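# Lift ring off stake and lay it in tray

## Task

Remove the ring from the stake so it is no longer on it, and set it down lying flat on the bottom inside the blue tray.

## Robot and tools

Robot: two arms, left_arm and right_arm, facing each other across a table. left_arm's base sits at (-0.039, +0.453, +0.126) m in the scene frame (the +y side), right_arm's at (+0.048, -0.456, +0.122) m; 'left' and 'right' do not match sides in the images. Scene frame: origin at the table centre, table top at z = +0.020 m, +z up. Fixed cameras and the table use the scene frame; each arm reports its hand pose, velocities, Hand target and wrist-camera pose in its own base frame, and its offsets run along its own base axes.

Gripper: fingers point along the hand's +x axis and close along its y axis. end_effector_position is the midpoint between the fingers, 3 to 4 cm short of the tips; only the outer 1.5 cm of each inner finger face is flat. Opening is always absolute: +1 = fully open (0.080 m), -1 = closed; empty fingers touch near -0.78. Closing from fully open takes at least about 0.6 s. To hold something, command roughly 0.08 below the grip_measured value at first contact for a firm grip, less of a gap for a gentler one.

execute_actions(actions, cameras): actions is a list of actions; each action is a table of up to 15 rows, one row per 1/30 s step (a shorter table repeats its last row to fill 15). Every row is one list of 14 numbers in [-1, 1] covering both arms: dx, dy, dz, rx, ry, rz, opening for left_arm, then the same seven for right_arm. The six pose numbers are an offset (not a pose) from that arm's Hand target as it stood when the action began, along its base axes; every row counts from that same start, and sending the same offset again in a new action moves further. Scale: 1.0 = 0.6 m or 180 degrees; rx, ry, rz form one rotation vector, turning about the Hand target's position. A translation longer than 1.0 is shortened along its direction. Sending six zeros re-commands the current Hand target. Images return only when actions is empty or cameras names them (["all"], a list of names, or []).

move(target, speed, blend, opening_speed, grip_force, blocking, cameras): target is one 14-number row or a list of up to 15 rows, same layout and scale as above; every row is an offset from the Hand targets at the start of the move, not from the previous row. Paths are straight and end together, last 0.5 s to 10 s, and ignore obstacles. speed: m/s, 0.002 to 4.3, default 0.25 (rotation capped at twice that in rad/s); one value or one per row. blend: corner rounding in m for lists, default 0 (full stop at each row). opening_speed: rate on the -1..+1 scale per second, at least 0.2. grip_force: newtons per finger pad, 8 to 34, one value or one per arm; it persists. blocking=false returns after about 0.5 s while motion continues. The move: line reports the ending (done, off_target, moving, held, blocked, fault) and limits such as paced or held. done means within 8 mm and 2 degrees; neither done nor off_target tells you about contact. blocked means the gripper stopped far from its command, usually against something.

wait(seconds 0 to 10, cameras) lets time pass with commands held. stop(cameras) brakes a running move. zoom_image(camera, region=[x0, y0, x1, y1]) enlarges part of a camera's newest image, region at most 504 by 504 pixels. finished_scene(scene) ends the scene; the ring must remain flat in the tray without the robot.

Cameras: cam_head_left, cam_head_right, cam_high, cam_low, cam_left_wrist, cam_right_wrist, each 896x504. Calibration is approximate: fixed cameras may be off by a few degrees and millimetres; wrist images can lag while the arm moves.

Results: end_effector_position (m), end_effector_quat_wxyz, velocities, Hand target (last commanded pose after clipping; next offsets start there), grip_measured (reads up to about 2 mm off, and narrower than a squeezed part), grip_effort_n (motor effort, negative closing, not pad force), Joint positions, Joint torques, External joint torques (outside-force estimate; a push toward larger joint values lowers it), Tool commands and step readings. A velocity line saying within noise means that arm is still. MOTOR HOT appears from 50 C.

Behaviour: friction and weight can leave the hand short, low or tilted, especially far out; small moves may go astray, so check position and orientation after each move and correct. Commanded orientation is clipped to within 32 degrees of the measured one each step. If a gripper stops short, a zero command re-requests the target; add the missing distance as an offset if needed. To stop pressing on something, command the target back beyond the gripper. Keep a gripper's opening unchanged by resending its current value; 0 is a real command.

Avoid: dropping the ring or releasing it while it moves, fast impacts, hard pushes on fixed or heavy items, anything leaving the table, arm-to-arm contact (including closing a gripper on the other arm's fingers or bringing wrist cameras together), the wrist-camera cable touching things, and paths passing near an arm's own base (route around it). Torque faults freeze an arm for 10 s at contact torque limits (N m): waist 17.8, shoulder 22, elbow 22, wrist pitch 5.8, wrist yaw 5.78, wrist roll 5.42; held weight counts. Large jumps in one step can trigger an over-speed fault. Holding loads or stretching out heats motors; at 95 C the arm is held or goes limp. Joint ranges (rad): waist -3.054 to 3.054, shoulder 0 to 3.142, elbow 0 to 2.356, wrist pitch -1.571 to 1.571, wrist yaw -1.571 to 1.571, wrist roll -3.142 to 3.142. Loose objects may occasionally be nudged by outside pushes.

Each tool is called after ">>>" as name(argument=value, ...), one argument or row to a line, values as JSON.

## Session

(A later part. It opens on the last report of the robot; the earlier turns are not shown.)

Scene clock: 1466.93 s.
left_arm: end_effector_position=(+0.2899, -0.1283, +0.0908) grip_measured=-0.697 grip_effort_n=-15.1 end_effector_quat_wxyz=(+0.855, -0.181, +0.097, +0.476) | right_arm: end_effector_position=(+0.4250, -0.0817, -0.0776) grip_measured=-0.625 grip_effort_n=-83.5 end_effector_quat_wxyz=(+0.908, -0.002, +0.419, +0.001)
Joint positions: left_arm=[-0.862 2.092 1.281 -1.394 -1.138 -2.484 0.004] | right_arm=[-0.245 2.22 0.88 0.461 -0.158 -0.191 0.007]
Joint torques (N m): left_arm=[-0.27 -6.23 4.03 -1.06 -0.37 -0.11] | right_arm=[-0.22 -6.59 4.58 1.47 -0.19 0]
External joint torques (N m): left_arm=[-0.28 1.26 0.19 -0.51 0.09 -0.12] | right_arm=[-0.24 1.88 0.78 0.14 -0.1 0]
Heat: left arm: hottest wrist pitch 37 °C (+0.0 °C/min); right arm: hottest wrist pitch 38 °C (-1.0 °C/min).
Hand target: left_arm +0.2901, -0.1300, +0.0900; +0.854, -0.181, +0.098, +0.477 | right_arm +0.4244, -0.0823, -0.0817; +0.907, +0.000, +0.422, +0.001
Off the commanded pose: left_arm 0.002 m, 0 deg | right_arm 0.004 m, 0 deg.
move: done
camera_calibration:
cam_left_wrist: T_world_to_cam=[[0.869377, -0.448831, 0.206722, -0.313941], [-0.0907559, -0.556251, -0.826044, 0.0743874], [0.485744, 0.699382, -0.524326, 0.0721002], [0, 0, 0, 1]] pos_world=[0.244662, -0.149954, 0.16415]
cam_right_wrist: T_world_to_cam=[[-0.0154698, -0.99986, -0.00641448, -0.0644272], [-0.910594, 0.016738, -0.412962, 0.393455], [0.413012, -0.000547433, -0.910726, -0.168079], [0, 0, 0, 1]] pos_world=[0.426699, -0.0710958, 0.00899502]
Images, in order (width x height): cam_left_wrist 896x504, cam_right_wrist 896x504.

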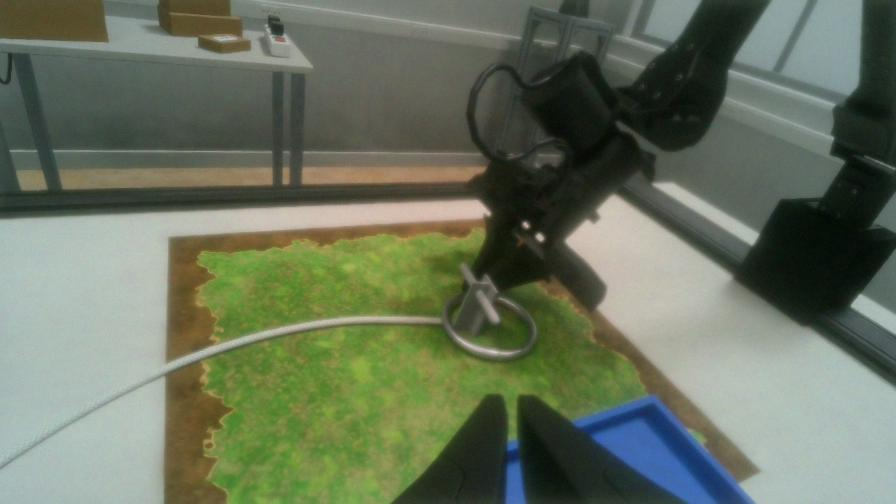

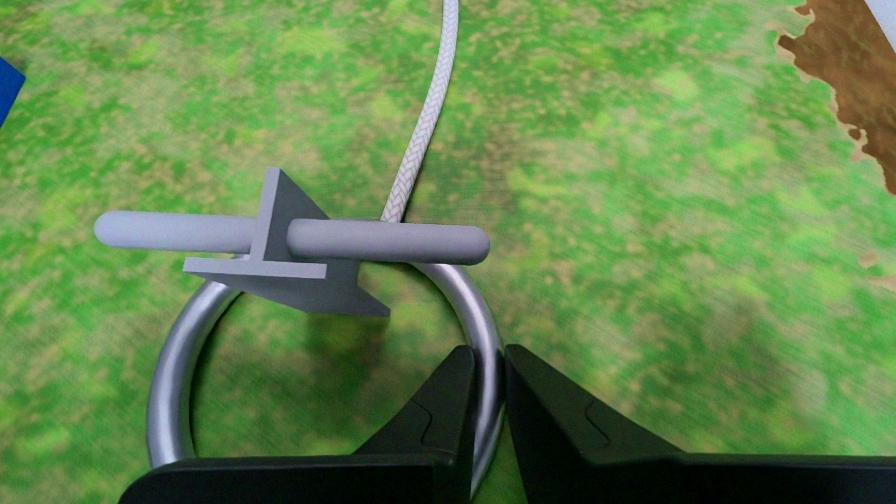

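>>> move(
  target=[0, 0, 0, 0, 0, 0, -0.7, 0, 0, 0.0333, 0, 0, 0, -0.74],
  speed=0.04,
  cameras=["cam_right_wrist", "cam_left_wrist"],
)

>>> zoom_image(
  camera="cam_left_wrist",
  region=[360, 200, 660, 400],
)

Scene clock: 1616.10 s.
left_arm: end_effector_position=(+0.2899, -0.1283, +0.0908) grip_measured=-0.697 grip_effort_n=-15.1 end_effector_quat_wxyz=(+0.855, -0.181, +0.097, +0.476) | right_arm: end_effector_position=(+0.4239, -0.0814, -0.0661) grip_measured=-0.625 grip_effort_n=-83.5 end_effector_quat_wxyz=(+0.905, +0.000, +0.425, +0.001)
Joint positions: left_arm=[-0.862 2.092 1.281 -1.394 -1.138 -2.484 0.004] | right_arm=[-0.245 2.173 0.884 0.396 -0.158 -0.191 0.007]
Joint torques (N m): left_arm=[-0.32 -6.2 3.99 -1.06 -0.37 -0.11] | right_arm=[-0.21 -9.49 4.08 0.96 -0.19 -0.01]
External joint torques (N m): left_arm=[-0.31 1.25 0.14 -0.54 0.09 -0.12] | right_arm=[-0.16 -1 -0.01 -0.37 -0.1 -0.01]
Heat: left arm: hottest shoulder 36 °C (+0.0 °C/min); right arm: hottest shoulder 37 °C (+0.0 °C/min).
Hand target: left_arm +0.2901, -0.1300, +0.0900; +0.854, -0.181, +0.098, +0.477 | right_arm +0.4244, -0.0823, -0.0617; +0.907, +0.000, +0.422, +0.001
Off the commanded pose: left_arm 0.002 m, 0 deg | right_arm 0.005 m, 0 deg.
move: done
camera_calibration:
cam_left_wrist: T_world_to_cam=[[0.869377, -0.448831, 0.206722, -0.313941], [-0.0907559, -0.556251, -0.826044, 0.0743874], [0.485744, 0.699382, -0.524326, 0.0721002], [0, 0, 0, 1]] pos_world=[0.244662, -0.149954, 0.16415]
cam_right_wrist: T_world_to_cam=[[-0.0155666, -0.999833, -0.00960487, -0.064241], [-0.916135, 0.0181105, -0.40046, 0.400448], [0.400567, 0.00256557, -0.916264, -0.152088], [0, 0, 0, 1]] pos_world=[0.426786, -0.0710923, 0.0203938]
Images, in order (width x height): cam_left_wrist 896x504, cam_right_wrist 896x504.

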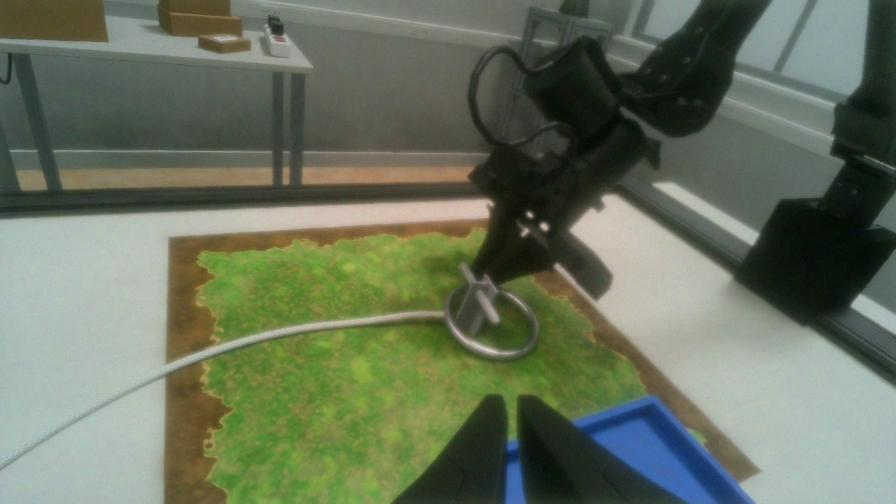

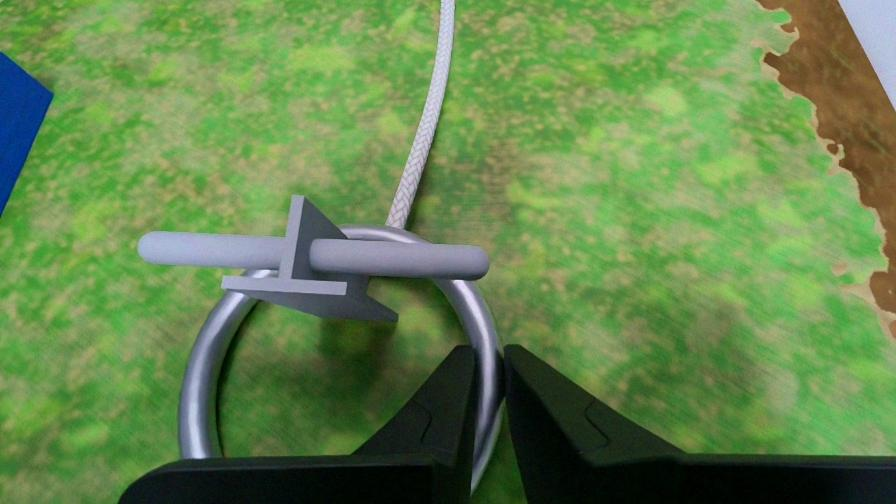

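Scaled by 1.680 from the camera's 896x504 image, which has a finer 1280x720 frame.

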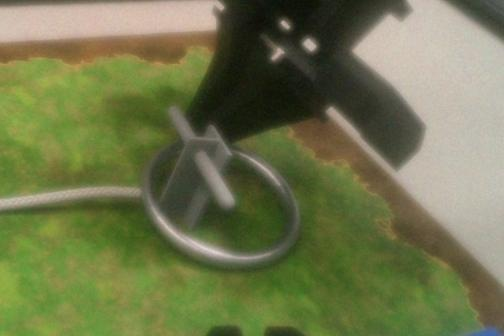

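>>> zoom_image(
  camera="cam_right_wrist",
  region=[130, 180, 570, 480],
)

Scaled by 1.145 from the camera's 896x504 image, which has a finer 1280x720 frame.

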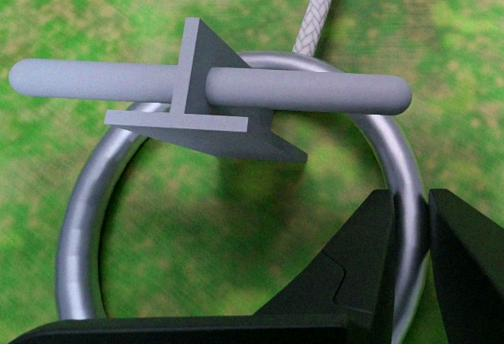

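>>> move(
  target=[0, 0, 0, 0, 0, 0, -0.7, 0.0108, -0.02, 0.005, 0, 0, 0, -0.74],
  speed=0.04,
  cameras=["cam_right_wrist", "cam_left_wrist"],
)

>>> zoom_image(
  camera="cam_left_wrist",
  region=[360, 200, 660, 400],
)

Scene clock: 1803.07 s.
left_arm: end_effector_position=(+0.2899, -0.1283, +0.0908) grip_measured=-0.697 grip_effort_n=-15.1 end_effector_quat_wxyz=(+0.855, -0.181, +0.097, +0.476) | right_arm: end_effector_position=(+0.4270, -0.0928, -0.0629) grip_measured=-0.626 grip_effort_n=-83.5 end_effector_quat_wxyz=(+0.904, +0.002, +0.428, -0.001)
Joint positions: left_arm=[-0.862 2.092 1.281 -1.394 -1.138 -2.484 0.004] | right_arm=[-0.272 2.173 0.917 0.352 -0.17 -0.208 0.007]
Joint torques (N m): left_arm=[-0.28 -6.31 3.99 -1.07 -0.38 -0.1] | right_arm=[-0.31 -8.58 5.59 1.33 -0.45 -0.2]
External joint torques (N m): left_arm=[-0.29 1.18 0.15 -0.53 0.09 -0.11] | right_arm=[-0.31 -0.02 1.38 0.02 -0.35 -0.2]
Heat: left arm: hottest shoulder 37 °C (+0.0 °C/min); right arm: hottest shoulder 43 °C (+1.0 °C/min).
Hand target: left_arm +0.2901, -0.1300, +0.0900; +0.854, -0.181, +0.098, +0.477 | right_arm +0.4309, -0.0942, -0.0587; +0.907, +0.000, +0.422, +0.001
Off the commanded pose: left_arm 0.002 m, 0 deg | right_arm 0.006 m, 1 deg.
move: done
camera_calibration:
cam_left_wrist: T_world_to_cam=[[0.869377, -0.448831, 0.206722, -0.313941], [-0.0907559, -0.556251, -0.826044, 0.0743874], [0.485744, 0.699382, -0.524326, 0.0721002], [0, 0, 0, 1]] pos_world=[0.244662, -0.149954, 0.16415]
cam_right_wrist: T_world_to_cam=[[-0.0227398, -0.999681, -0.0109706, -0.0726165], [-0.918932, 0.0252225, -0.39361, 0.407094], [0.393761, 0.00113066, -0.919212, -0.147677], [0, 0, 0, 1]] pos_world=[0.430589, -0.0826943, 0.0236926]
Images, in order (width x height): cam_left_wrist 896x504, cam_right_wrist 896x504.

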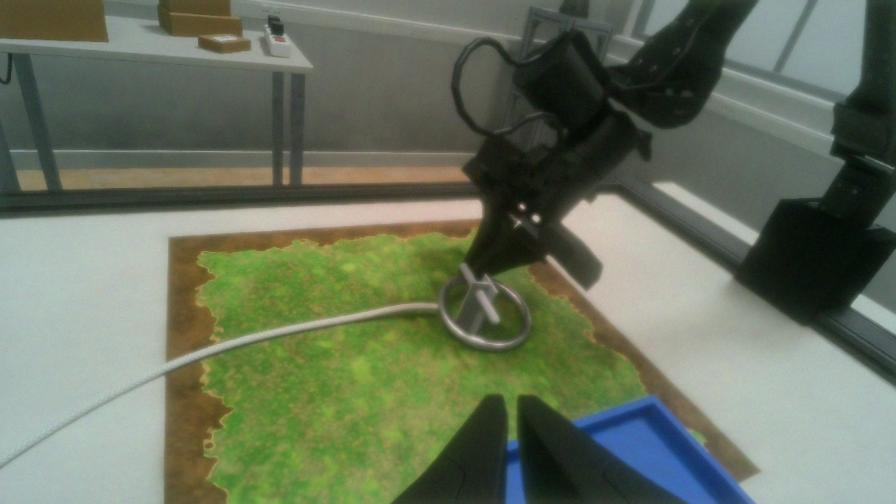

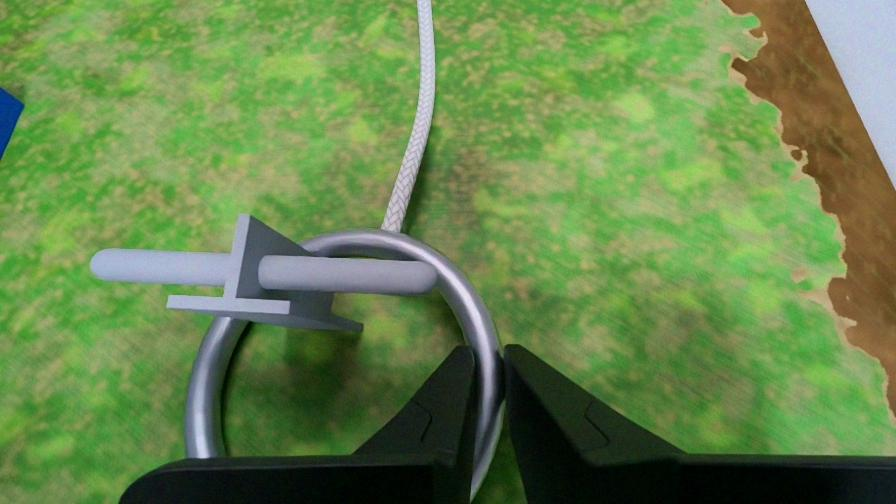

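Scaled by 1.680 from the camera's 896x504 image, which has a finer 1280x720 frame.

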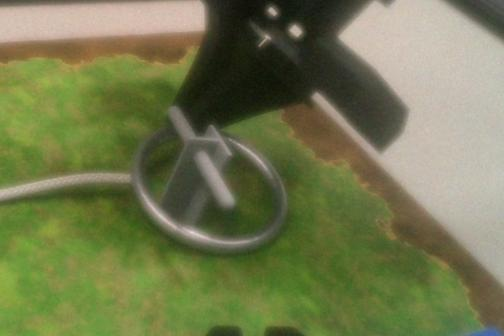

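>>> move(
  target=[0, 0, 0, 0, 0, 0, -0.7, 0.0117, -0.0035, 0.0133, 0, 0, 0, -0.74],
  speed=0.04,
  cameras=["cam_right_wrist", "cam_left_wrist"],
)

>>> zoom_image(
  camera="cam_left_wrist",
  region=[400, 220, 600, 380],
)

Scene clock: 1849.50 s.
left_arm: end_effector_position=(+0.2899, -0.1283, +0.0908) grip_measured=-0.697 grip_effort_n=-15.1 end_effector_quat_wxyz=(+0.855, -0.181, +0.097, +0.476) | right_arm: end_effector_position=(+0.4313, -0.0945, -0.0603) grip_measured=-0.627 grip_effort_n=-83.5 end_effector_quat_wxyz=(+0.901, +0.004, +0.434, -0.001)
Joint positions: left_arm=[-0.862 2.092 1.281 -1.394 -1.138 -2.484 0.004] | right_arm=[-0.274 2.173 0.95 0.305 -0.17 -0.209 0.007]
Joint torques (N m): left_arm=[-0.29 -6.27 3.96 -1.05 -0.36 -0.11] | right_arm=[-0.26 -9.92 5.96 1.44 -0.45 -0.17]
External joint torques (N m): left_arm=[-0.29 1.16 0.17 -0.51 0.1 -0.13] | right_arm=[-0.23 -1.1 1.53 0.11 -0.35 -0.17]
Heat: left arm: hottest shoulder 37 °C (+0.0 °C/min); right arm: hottest shoulder 42 °C (-1.0 °C/min).
Hand target: left_arm +0.2901, -0.1300, +0.0900; +0.854, -0.181, +0.098, +0.477 | right_arm +0.4379, -0.0964, -0.0507; +0.907, +0.000, +0.422, +0.001
Off the commanded pose: left_arm 0.002 m, 0 deg | right_arm 0.012 m, 2 deg.
move: off_target (right_arm)
camera_calibration:
cam_left_wrist: T_world_to_cam=[[0.869377, -0.448831, 0.206722, -0.313941], [-0.0907559, -0.556251, -0.826044, 0.0743874], [0.485744, 0.699382, -0.524326, 0.0721002], [0, 0, 0, 1]] pos_world=[0.244662, -0.149954, 0.16415]
cam_right_wrist: T_world_to_cam=[[-0.0234154, -0.999627, -0.0140328, -0.0740797], [-0.924187, 0.0269965, -0.380986, 0.415319], [0.381223, 0.004048, -0.924474, -0.141594], [0, 0, 0, 1]] pos_world=[0.436077, -0.0846911, 0.0262914]
Images, in order (width x height): cam_left_wrist 896x504, cam_right_wrist 896x504.

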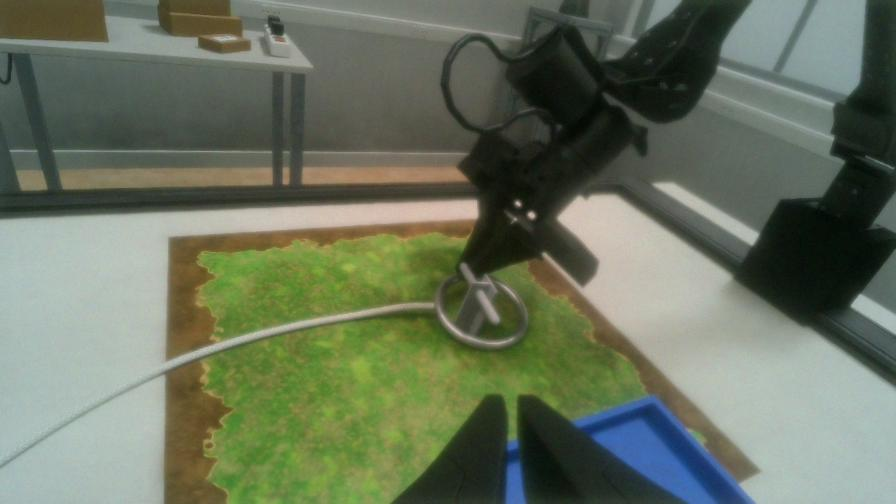

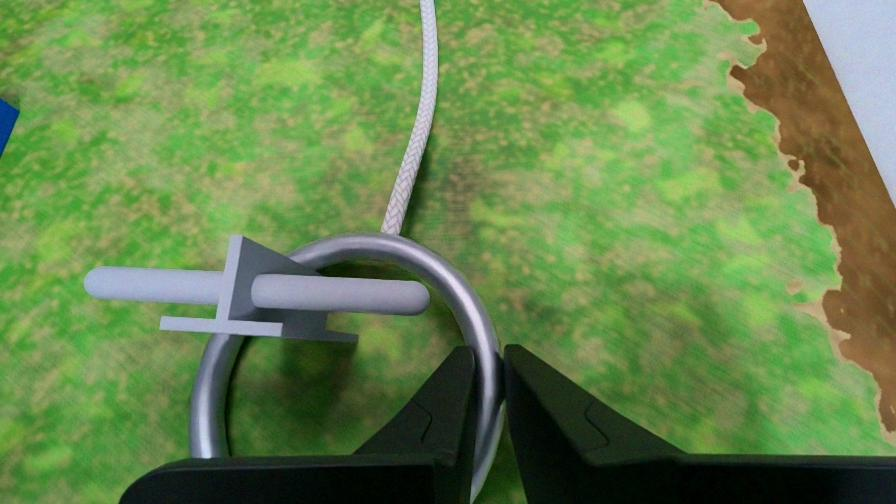

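Scaled by 2.520 from the camera's 896x504 image, which has a finer 1280x720 frame.

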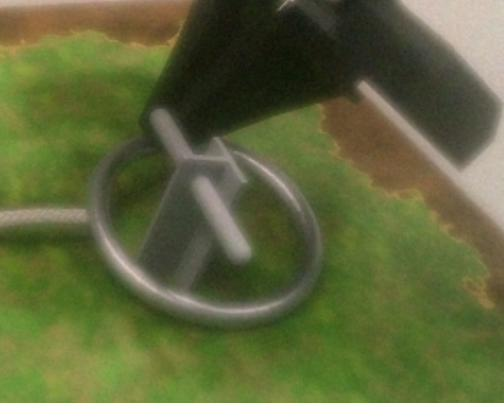

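>>> move(
  target=[0, 0, 0, 0, 0, 0, -0.7, -0.0067, 0, 0.0178, 0, 0, 0, -0.74],
  speed=0.04,
  cameras=["cam_right_wrist", "cam_left_wrist"],
)

>>> zoom_image(
  camera="cam_left_wrist",
  region=[400, 220, 600, 380],
)

Scene clock: 2023.93 s.
left_arm: end_effector_position=(+0.2899, -0.1283, +0.0908) grip_measured=-0.697 grip_effort_n=-15.1 end_effector_quat_wxyz=(+0.855, -0.181, +0.097, +0.476) | right_arm: end_effector_position=(+0.4325, -0.0959, -0.0468) grip_measured=-0.637 grip_effort_n=-83.5 end_effector_quat_wxyz=(+0.903, +0.002, +0.429, -0.002)
Joint positions: left_arm=[-0.862 2.092 1.281 -1.394 -1.138 -2.484 0.004] | right_arm=[-0.277 2.132 0.951 0.275 -0.172 -0.211 0.006]
Joint torques (N m): left_arm=[-0.23 -6.33 3.99 -1.05 -0.38 -0.1] | right_arm=[-0.33 -10.15 4.43 1.46 -0.44 -0.17]
External joint torques (N m): left_arm=[-0.27 1.17 0.18 -0.5 0.08 -0.11] | right_arm=[-0.36 -1.42 -0.2 0.12 -0.34 -0.17]
Heat: left arm: hottest shoulder 38 °C (+0.0 °C/min); right arm: hottest shoulder 47 °C (+1.0 °C/min).
Hand target: left_arm +0.2901, -0.1300, +0.0900; +0.854, -0.181, +0.098, +0.477 | right_arm +0.4339, -0.0964, -0.0399; +0.907, +0.000, +0.422, +0.001
Off the commanded pose: left_arm 0.002 m, 0 deg | right_arm 0.007 m, 1 deg.
move: done
camera_calibration:
cam_left_wrist: T_world_to_cam=[[0.869377, -0.448831, 0.206722, -0.313941], [-0.0907559, -0.556251, -0.826044, 0.0743874], [0.485744, 0.699382, -0.524326, 0.0721002], [0, 0, 0, 1]] pos_world=[0.244662, -0.149954, 0.16415]
cam_right_wrist: T_world_to_cam=[[-0.0234047, -0.999663, -0.0112001, -0.0751109], [-0.919779, 0.0259217, -0.391579, 0.419003], [0.391737, 0.00113685, -0.920076, -0.134162], [0, 0, 0, 1]] pos_world=[0.436188, -0.0857943, 0.0397919]
Images, in order (width x height): cam_left_wrist 896x504, cam_right_wrist 896x504.

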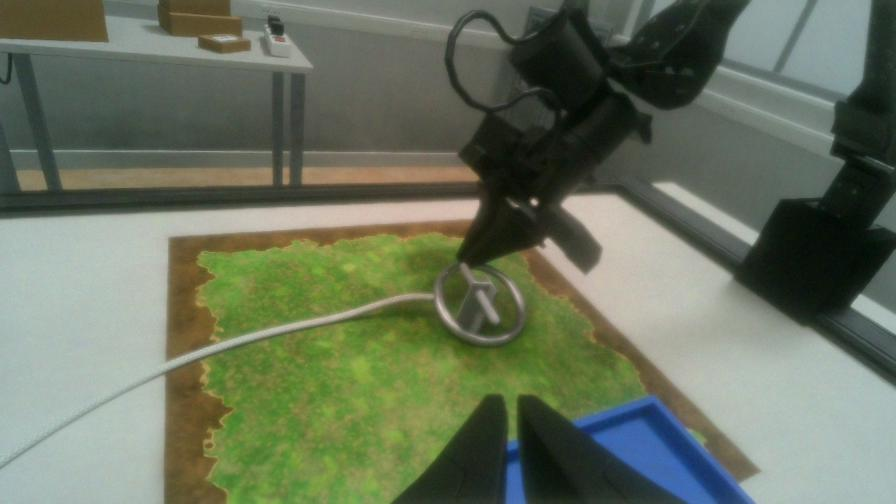

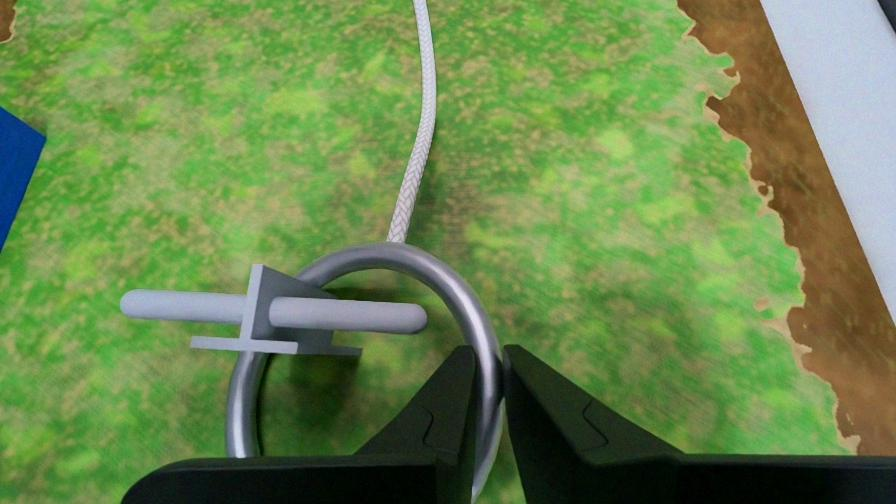

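Scaled by 2.520 from the camera's 896x504 image, which has a finer 1280x720 frame.

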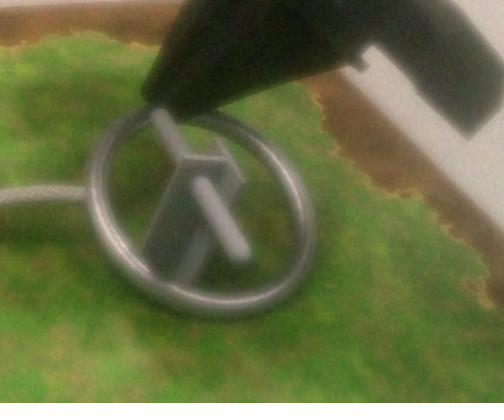

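>>> move(
  target=[0, 0, 0, 0, 0, 0, -0.7, -0.0042, 0.003, 0.0108, 0, 0, 0, -0.74],
  speed=0.04,
  cameras=["cam_right_wrist", "cam_left_wrist"],
)

>>> zoom_image(
  camera="cam_left_wrist",
  region=[400, 220, 600, 380],
)

Scene clock: 2253.57 s.
left_arm: end_effector_position=(+0.2899, -0.1283, +0.0908) grip_measured=-0.697 grip_effort_n=-15.1 end_effector_quat_wxyz=(+0.855, -0.181, +0.097, +0.476) | right_arm: end_effector_position=(+0.4323, -0.0961, -0.0368) grip_measured=-0.737 grip_effort_n=-15.6 end_effector_quat_wxyz=(+0.906, +0.001, +0.424, -0.002)
Joint positions: left_arm=[-0.862 2.092 1.281 -1.394 -1.138 -2.484 0.004] | right_arm=[-0.277 2.099 0.944 0.26 -0.173 -0.211 0.002]
Joint torques (N m): left_arm=[-0.21 -6.26 3.96 -1.07 -0.38 -0.11] | right_arm=[0.06 -9.62 4.02 1.34 -0.34 -0.1]
External joint torques (N m): left_arm=[-0.21 1.21 0.1 -0.54 0.09 -0.13] | right_arm=[0.01 -1.01 -0.7 0 -0.23 -0.1]
Heat: left arm: hottest shoulder 38 °C (+0.0 °C/min); right arm: hottest shoulder 53 °C (+1.0 °C/min). Fold the right arm in close to its base, or ease its load, before you think long.
Hand target: left_arm +0.2901, -0.1300, +0.0900; +0.854, -0.181, +0.098, +0.477 | right_arm +0.4314, -0.0946, -0.0335; +0.907, +0.000, +0.422, +0.001
Off the commanded pose: left_arm 0.002 m, 0 deg | right_arm 0.004 m, 0 deg.
MOTOR HOT: joint 2 (shoulder) of the right arm reports 53 °C; the controller stops that arm at 95 °C. To cool a motor, set the load down, stop pushing, or move to a pose that needs little force.
move: done
camera_calibration:
cam_left_wrist: T_world_to_cam=[[0.869377, -0.448831, 0.206722, -0.313941], [-0.0907559, -0.556251, -0.826044, 0.0743874], [0.485744, 0.699382, -0.524326, 0.0721002], [0, 0, 0, 1]] pos_world=[0.244662, -0.149954, 0.16415]
cam_right_wrist: T_world_to_cam=[[-0.0230477, -0.999693, -0.00904657, -0.0752927], [-0.915484, 0.0247405, -0.401593, 0.420405], [0.401694, -0.00097383, -0.915773, -0.129352], [0, 0, 0, 1]] pos_world=[0.435099, -0.0857966, 0.0496934]
Images, in order (width x height): cam_left_wrist 896x504, cam_right_wrist 896x504.

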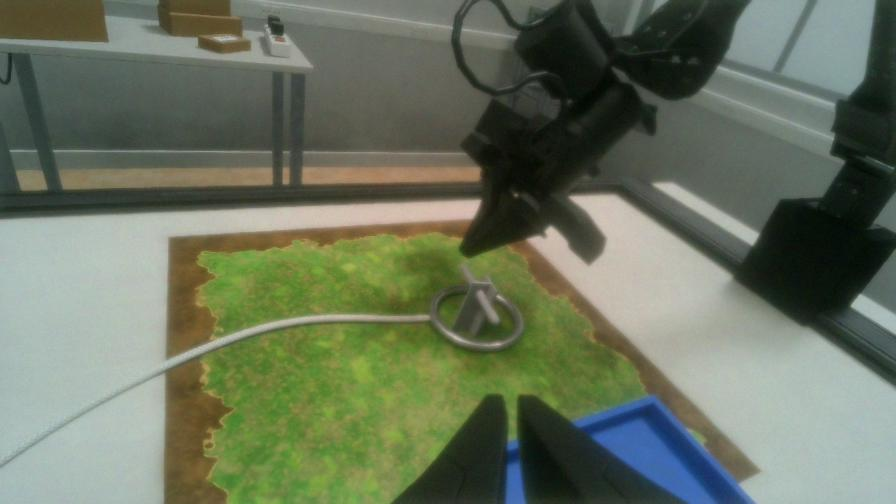

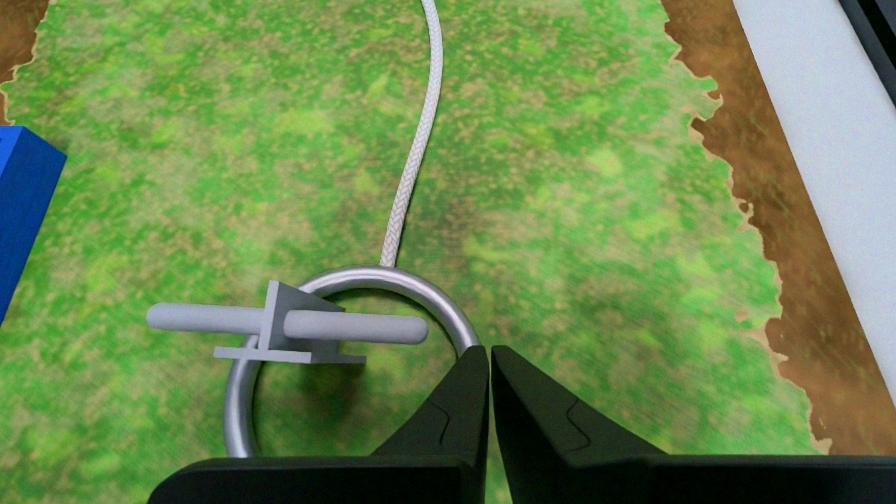

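Scaled by 2.520 from the camera's 896x504 image, which has a finer 1280x720 frame.

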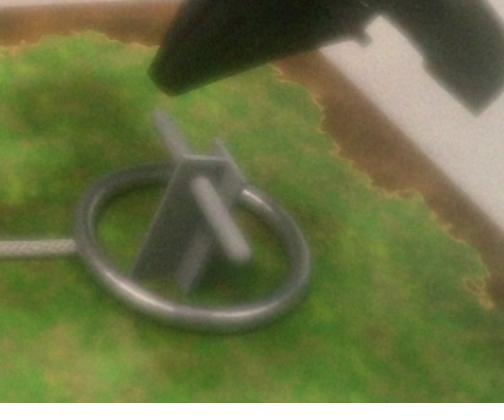

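>>> move(
  target=[
    [0, 0, 0, 0, 0, 0, -0.7, -0.005, 0, 0, 0, 0, 0, -0.4],
    [0, 0, 0, 0, 0, 0, -0.7, -0.005, 0, -0.0642, 0, 0, 0, -0.4],
  ],
  speed=0.06,
  cameras=["cam_right_wrist", "cam_left_wrist"],
)

>>> zoom_image(
  camera="cam_right_wrist",
  region=[388, 280, 588, 420],
)

Scene clock: 2317.83 s.
left_arm: end_effector_position=(+0.2899, -0.1283, +0.0908) grip_measured=-0.697 grip_effort_n=-15.1 end_effector_quat_wxyz=(+0.855, -0.181, +0.097, +0.476) | right_arm: end_effector_position=(+0.4316, -0.0959, -0.0659) grip_measured=-0.403 grip_effort_n=17.4 end_effector_quat_wxyz=(+0.909, -0.001, +0.416, -0.003)
Joint positions: left_arm=[-0.862 2.092 1.281 -1.394 -1.138 -2.484 0.004] | right_arm=[-0.277 2.198 0.92 0.401 -0.173 -0.211 0.017]
Joint torques (N m): left_arm=[-0.28 -6.24 4.05 -1.05 -0.38 -0.11] | right_arm=[-0.14 -6.71 3.78 1.6 -0.4 -0.15]
External joint torques (N m): left_arm=[-0.29 1.19 0.27 -0.5 0.08 -0.12] | right_arm=[-0.16 2.06 -0.44 0.23 -0.3 -0.15]
Heat: left arm: hottest shoulder 38 °C (+0.0 °C/min); right arm: hottest shoulder 51 °C (-1.0 °C/min). Fold the right arm in close to its base, or ease its load, before you think long.
Hand target: left_arm +0.2901, -0.1300, +0.0900; +0.854, -0.181, +0.098, +0.477 | right_arm +0.4283, -0.0945, -0.0721; +0.907, +0.000, +0.422, +0.001
Off the commanded pose: left_arm 0.002 m, 0 deg | right_arm 0.007 m, 1 deg.
MOTOR HOT: still on. Joint 2 (shoulder) of the right arm reports 51 °C.
move: done
camera_calibration:
cam_left_wrist: T_world_to_cam=[[0.869377, -0.448831, 0.206722, -0.313941], [-0.0907559, -0.556251, -0.826044, 0.0743874], [0.485744, 0.699382, -0.524326, 0.0721002], [0, 0, 0, 1]] pos_world=[0.244662, -0.149954, 0.16415]
cam_right_wrist: T_world_to_cam=[[-0.0229458, -0.999727, -0.00439762, -0.0750566], [-0.908254, 0.0226841, -0.417804, 0.403642], [0.417789, -0.00559267, -0.908527, -0.162592], [0, 0, 0, 1]] pos_world=[0.432817, -0.0851017, 0.0205943]
Images, in order (width x height): cam_left_wrist 896x504, cam_right_wrist 896x504.

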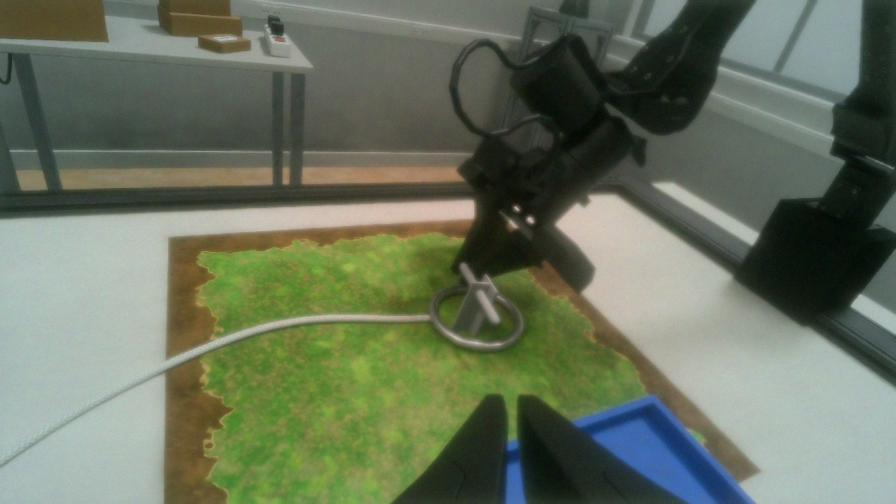

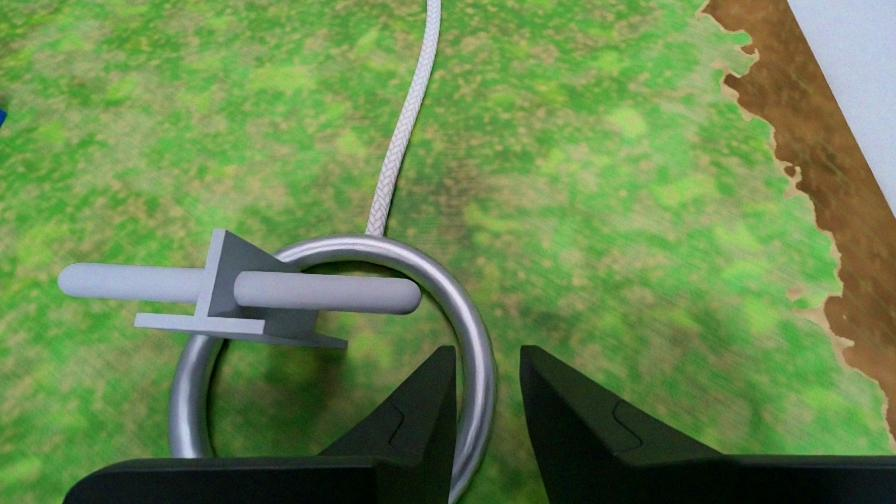

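Scaled by 2.520 from the camera's 896x504 image, which has a finer 1280x720 frame.

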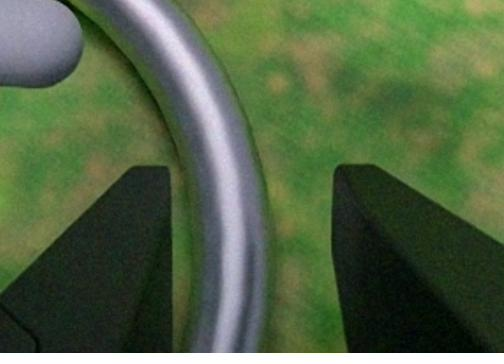

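>>> move(
  target=[0, 0, 0, 0, 0, 0, -0.7, -0.0013, 0.0033, -0.0182, 0, 0, 0, -0.4],
  speed=0.03,
  cameras=["cam_right_wrist"],
)

>>> zoom_image(
  camera="cam_right_wrist",
  region=[388, 280, 588, 420],
)

Scene clock: 2335.03 s.
left_arm: end_effector_position=(+0.2899, -0.1283, +0.0908) grip_measured=-0.697 grip_effort_n=-15.1 end_effector_quat_wxyz=(+0.855, -0.181, +0.097, +0.476) | right_arm: end_effector_position=(+0.4313, -0.0951, -0.0764) grip_measured=-0.403 grip_effort_n=17.9 end_effector_quat_wxyz=(+0.910, -0.002, +0.415, -0.003)
Joint positions: left_arm=[-0.862 2.092 1.281 -1.394 -1.138 -2.484 0.004] | right_arm=[-0.276 2.235 0.918 0.443 -0.173 -0.211 0.017]
Joint torques (N m): left_arm=[-0.25 -6.29 4.02 -1.07 -0.37 -0.12] | right_arm=[0.16 -6.72 3.42 1.66 -0.27 -0.03]
External joint torques (N m): left_arm=[-0.26 1.15 0.23 -0.52 0.09 -0.14] | right_arm=[0.16 2.02 -0.56 0.31 -0.17 -0.04]
Heat: left arm: hottest shoulder 38 °C (+0.0 °C/min); right arm: hottest shoulder 48 °C (-3.0 °C/min). Fold the right arm in close to its base, or ease its load, before you think long.
Hand target: left_arm +0.2901, -0.1300, +0.0900; +0.854, -0.181, +0.098, +0.477 | right_arm +0.4276, -0.0926, -0.0830; +0.907, +0.000, +0.422, +0.001
Off the commanded pose: left_arm 0.002 m, 0 deg | right_arm 0.008 m, 1 deg.
MOTOR HOT: still on. Joint 2 (shoulder) of the right arm reports 48 °C.
move: done
camera_calibration:
cam_right_wrist: T_world_to_cam=[[-0.0213571, -0.999765, -0.00381053, -0.0750077], [-0.907367, 0.0209834, -0.419816, 0.398409], [0.419797, -0.0055085, -0.907601, -0.172739], [0, 0, 0, 1]] pos_world=[0.432416, -0.0843015, 0.0101944]
Images, in order (width x height): cam_right_wrist 896x504.

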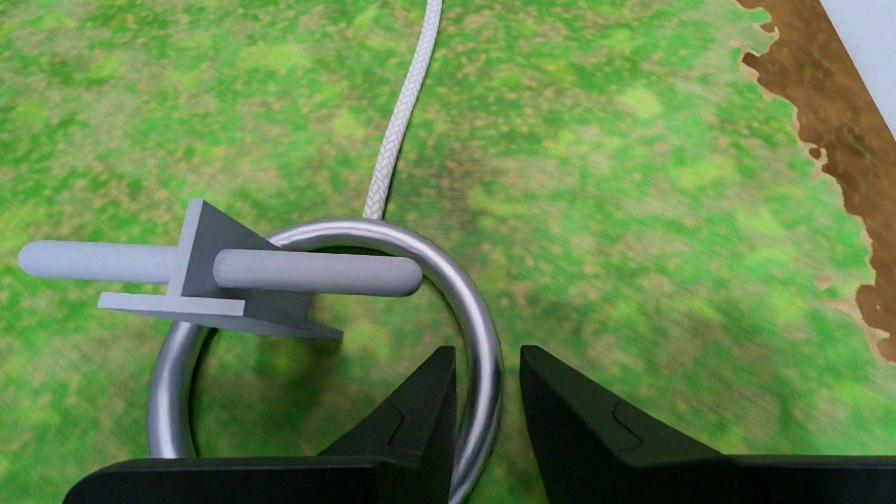

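Scaled by 2.520 from the camera's 896x504 image, which has a finer 1280x720 frame.

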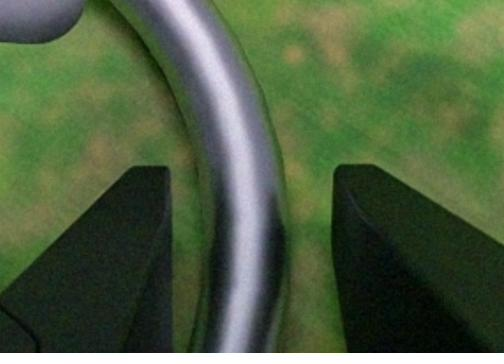

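>>> move(
  target=[0, 0, 0, 0, 0, 0, -0.7, 0, 0.001, -0.0067, 0, 0, 0, -0.4],
  speed=0.02,
)

>>> move(
  target=[0, 0, 0, 0, 0, 0, -0.7, 0, 0, -0.0033, 0, 0, 0, -0.4],
  speed=0.02,
  cameras=["cam_right_wrist"],
)

>>> zoom_image(
  camera="cam_right_wrist",
  region=[388, 280, 588, 420],
)

Scene clock: 2348.10 s.
left_arm: end_effector_position=(+0.2899, -0.1283, +0.0908) grip_measured=-0.697 grip_effort_n=-15.1 end_effector_quat_wxyz=(+0.855, -0.181, +0.097, +0.476) | right_arm: end_effector_position=(+0.4313, -0.0944, -0.0803) grip_measured=-0.403 grip_effort_n=18.4 end_effector_quat_wxyz=(+0.910, -0.002, +0.415, -0.002)
Joint positions: left_arm=[-0.862 2.092 1.281 -1.394 -1.138 -2.484 0.004] | right_arm=[-0.274 2.249 0.918 0.457 -0.173 -0.211 0.017]
Joint torques (N m): left_arm=[-0.28 -6.29 4.04 -1.06 -0.38 -0.09] | right_arm=[0.14 -6.72 3.43 1.62 -0.22 0]
External joint torques (N m): left_arm=[-0.32 1.17 0.22 -0.52 0.09 -0.11] | right_arm=[0.14 1.98 -0.42 0.29 -0.13 0]
Heat: left arm: hottest shoulder 38 °C (+0.0 °C/min); right arm: hottest shoulder 46 °C (-5.1 °C/min).
Hand target: left_arm +0.2901, -0.1300, +0.0900; +0.854, -0.181, +0.098, +0.477 | right_arm +0.4276, -0.0920, -0.0869; +0.907, +0.000, +0.422, +0.001
Off the commanded pose: left_arm 0.002 m, 0 deg | right_arm 0.008 m, 1 deg.
MOTOR HOT: cleared for the motors of the right arm.
move: done

Scene clock: 2348.80 s.
left_arm: end_effector_position=(+0.2899, -0.1283, +0.0908) grip_measured=-0.697 grip_effort_n=-15.6 end_effector_quat_wxyz=(+0.855, -0.181, +0.097, +0.476) | right_arm: end_effector_position=(+0.4314, -0.0944, -0.0816) grip_measured=-0.403 grip_effort_n=17.9 end_effector_quat_wxyz=(+0.910, -0.002, +0.415, -0.002)
Joint positions: left_arm=[-0.862 2.092 1.281 -1.394 -1.138 -2.484 0.004] | right_arm=[-0.274 2.254 0.918 0.464 -0.173 -0.211 0.017]
Joint torques (N m): left_arm=[-0.28 -6.28 3.91 -1.04 -0.37 -0.1] | right_arm=[0.16 -6.5 3.48 1.64 -0.23 0]
External joint torques (N m): left_arm=[-0.28 1.15 0.14 -0.49 0.09 -0.12] | right_arm=[0.21 2.25 -0.41 0.28 -0.13 0]
Heat: left arm: hottest shoulder 38 °C (+0.0 °C/min); right arm: hottest shoulder 46 °C (-5.0 °C/min).
Hand target: left_arm +0.2901, -0.1300, +0.0900; +0.854, -0.181, +0.098, +0.477 | right_arm +0.4276, -0.0920, -0.0889; +0.907, +0.000, +0.422, +0.001
Off the commanded pose: left_arm 0.002 m, 0 deg | right_arm 0.009 m, 1 deg.
move: off_target (right_arm)
camera_calibration:
cam_right_wrist: T_world_to_cam=[[-0.0198196, -0.999798, -0.00334383, -0.0749993], [-0.906604, 0.019382, -0.421538, 0.395665], [0.421518, -0.00532321, -0.906805, -0.178145], [0, 0, 0, 1]] pos_world=[0.432316, -0.0836013, 0.00499459]
Images, in order (width x height): cam_right_wrist 896x504.

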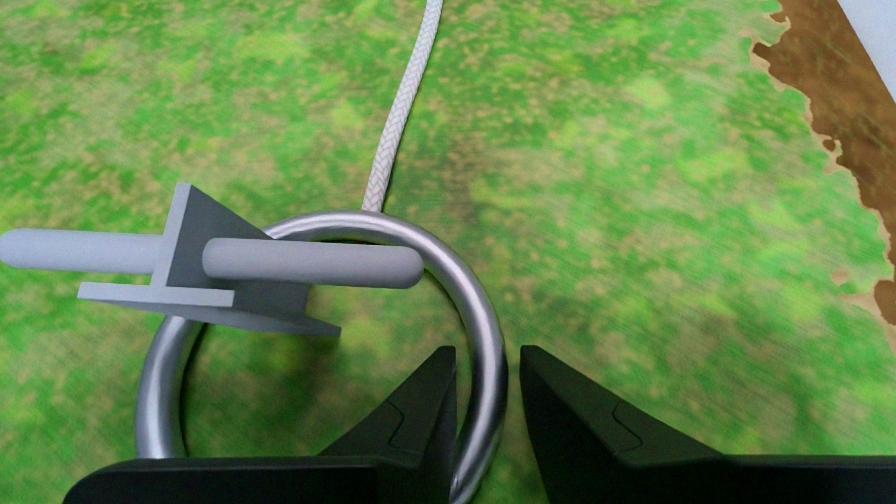

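Scaled by 2.520 from the camera's 896x504 image, which has a finer 1280x720 frame.

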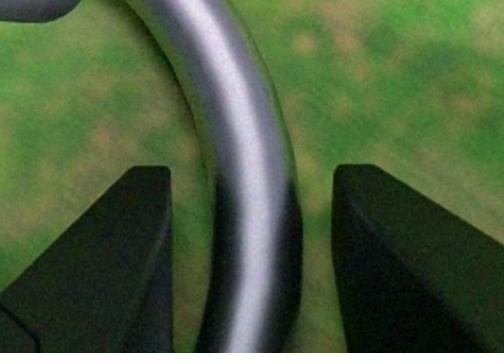

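>>> move(
  target=[0, 0, 0, 0, 0, 0, -0.7, 0, -0.001, -0.0033, 0, 0, 0, -0.4],
  speed=0.02,
  cameras=["cam_right_wrist"],
)

>>> zoom_image(
  camera="cam_right_wrist",
  region=[388, 280, 588, 420],
)

Scene clock: 2370.60 s.
left_arm: end_effector_position=(+0.2899, -0.1283, +0.0908) grip_measured=-0.697 grip_effort_n=-15.1 end_effector_quat_wxyz=(+0.855, -0.181, +0.097, +0.476) | right_arm: end_effector_position=(+0.4318, -0.0945, -0.0821) grip_measured=-0.403 grip_effort_n=17.9 end_effector_quat_wxyz=(+0.911, -0.003, +0.413, -0.002)
Joint positions: left_arm=[-0.862 2.092 1.281 -1.394 -1.138 -2.484 0.004] | right_arm=[-0.274 2.258 0.918 0.47 -0.173 -0.211 0.017]
Joint torques (N m): left_arm=[-0.34 -6.25 4.01 -1.07 -0.37 -0.12] | right_arm=[0.01 -5.95 3.65 1.56 -0.26 -0.04]
External joint torques (N m): left_arm=[-0.34 1.2 0.2 -0.53 0.09 -0.14] | right_arm=[0.01 2.85 -0.26 0.2 -0.16 -0.04]
Heat: left arm: hottest shoulder 38 °C (+0.0 °C/min); right arm: hottest shoulder 45 °C (-6.0 °C/min).
Hand target: left_arm +0.2901, -0.1300, +0.0900; +0.854, -0.181, +0.098, +0.477 | right_arm +0.4276, -0.0926, -0.0909; +0.907, +0.000, +0.422, +0.001
Off the commanded pose: left_arm 0.002 m, 0 deg | right_arm 0.010 m, 1 deg.
move: off_target (right_arm)
camera_calibration:
cam_right_wrist: T_world_to_cam=[[-0.019885, -0.999799, -0.00254932, -0.0749735], [-0.905391, 0.0190888, -0.42415, 0.395058], [0.424113, -0.00612608, -0.905588, -0.179969], [0, 0, 0, 1]] pos_world=[0.432519, -0.0836022, 0.00439471]
Images, in order (width x height): cam_right_wrist 896x504.

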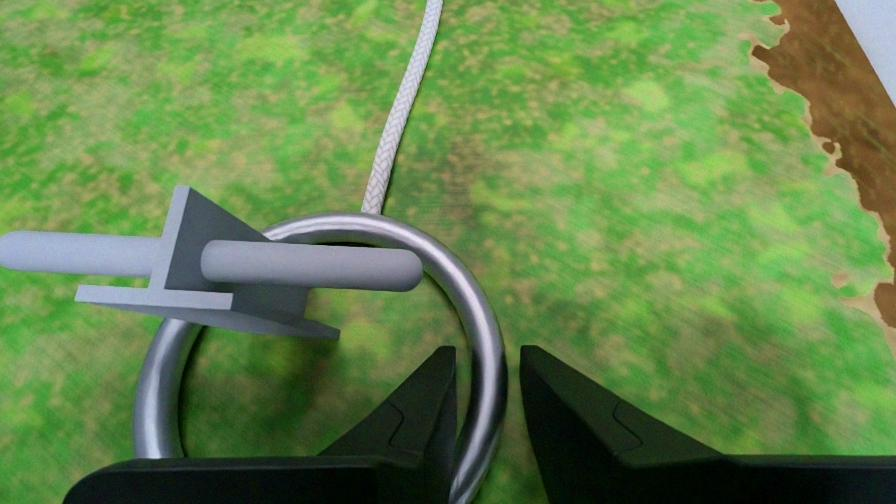

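Scaled by 2.520 from the camera's 896x504 image, which has a finer 1280x720 frame.

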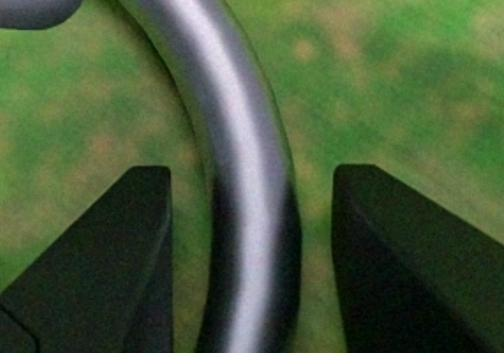

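>>> move(
  target=[
    [0, 0, 0, 0, 0, 0, -0.7, 0.003, -0.0005, 0.007, 0, 0, 0, -0.4],
    [0, 0, 0, 0, 0, 0, -0.7, 0.003, -0.0005, 0.007, 0, 0, 0, -0.76],
  ],
  speed=0.02,
  opening_speed=0.4,
  cameras=["cam_right_wrist"],
)

>>> zoom_image(
  camera="cam_right_wrist",
  region=[388, 280, 588, 420],
)

Scene clock: 2387.60 s.
left_arm: end_effector_position=(+0.2899, -0.1283, +0.0908) grip_measured=-0.697 grip_effort_n=-15.1 end_effector_quat_wxyz=(+0.855, -0.181, +0.097, +0.476) | right_arm: end_effector_position=(+0.4316, -0.0942, -0.0827) grip_measured=-0.607 grip_effort_n=-83.5 end_effector_quat_wxyz=(+0.909, -0.002, +0.416, -0.001)
Joint positions: left_arm=[-0.862 2.092 1.281 -1.394 -1.138 -2.484 0.004] | right_arm=[-0.274 2.258 0.922 0.46 -0.174 -0.211 0.008]
Joint torques (N m): left_arm=[-0.23 -6.29 4.06 -1.07 -0.39 -0.1] | right_arm=[0.03 -7.41 4.1 0.9 -0.24 -0.02]
External joint torques (N m): left_arm=[-0.23 1.22 0.2 -0.52 0.08 -0.12] | right_arm=[0.14 1.32 0.25 -0.44 -0.16 -0.03]
Heat: left arm: hottest shoulder 38 °C (+0.0 °C/min); right arm: hottest shoulder 43 °C (-6.0 °C/min).
Hand target: left_arm +0.2901, -0.1300, +0.0900; +0.854, -0.181, +0.098, +0.477 | right_arm +0.4294, -0.0929, -0.0868; +0.907, +0.000, +0.422, +0.001
Off the commanded pose: left_arm 0.002 m, 0 deg | right_arm 0.005 m, 1 deg.
move: done
camera_calibration:
cam_right_wrist: T_world_to_cam=[[-0.0192346, -0.999805, -0.00453679, -0.0751412], [-0.908155, 0.019369, -0.418186, 0.396264], [0.418192, -0.00392353, -0.90835, -0.177879], [0, 0, 0, 1]] pos_world=[0.432811, -0.0834997, 0.00379473]
Images, in order (width x height): cam_right_wrist 896x504.

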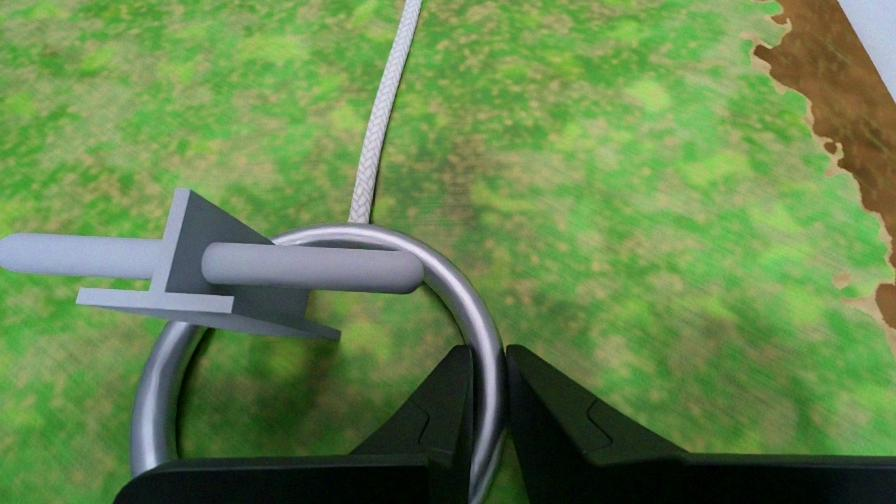

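Scaled by 2.520 from the camera's 896x504 image, which has a finer 1280x720 frame.

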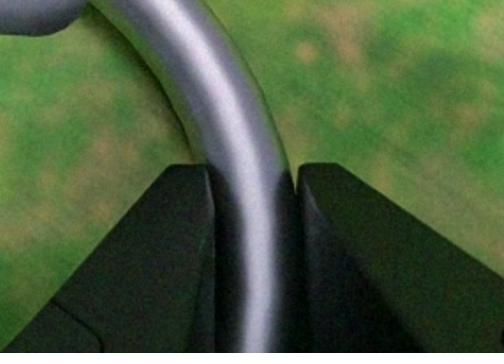

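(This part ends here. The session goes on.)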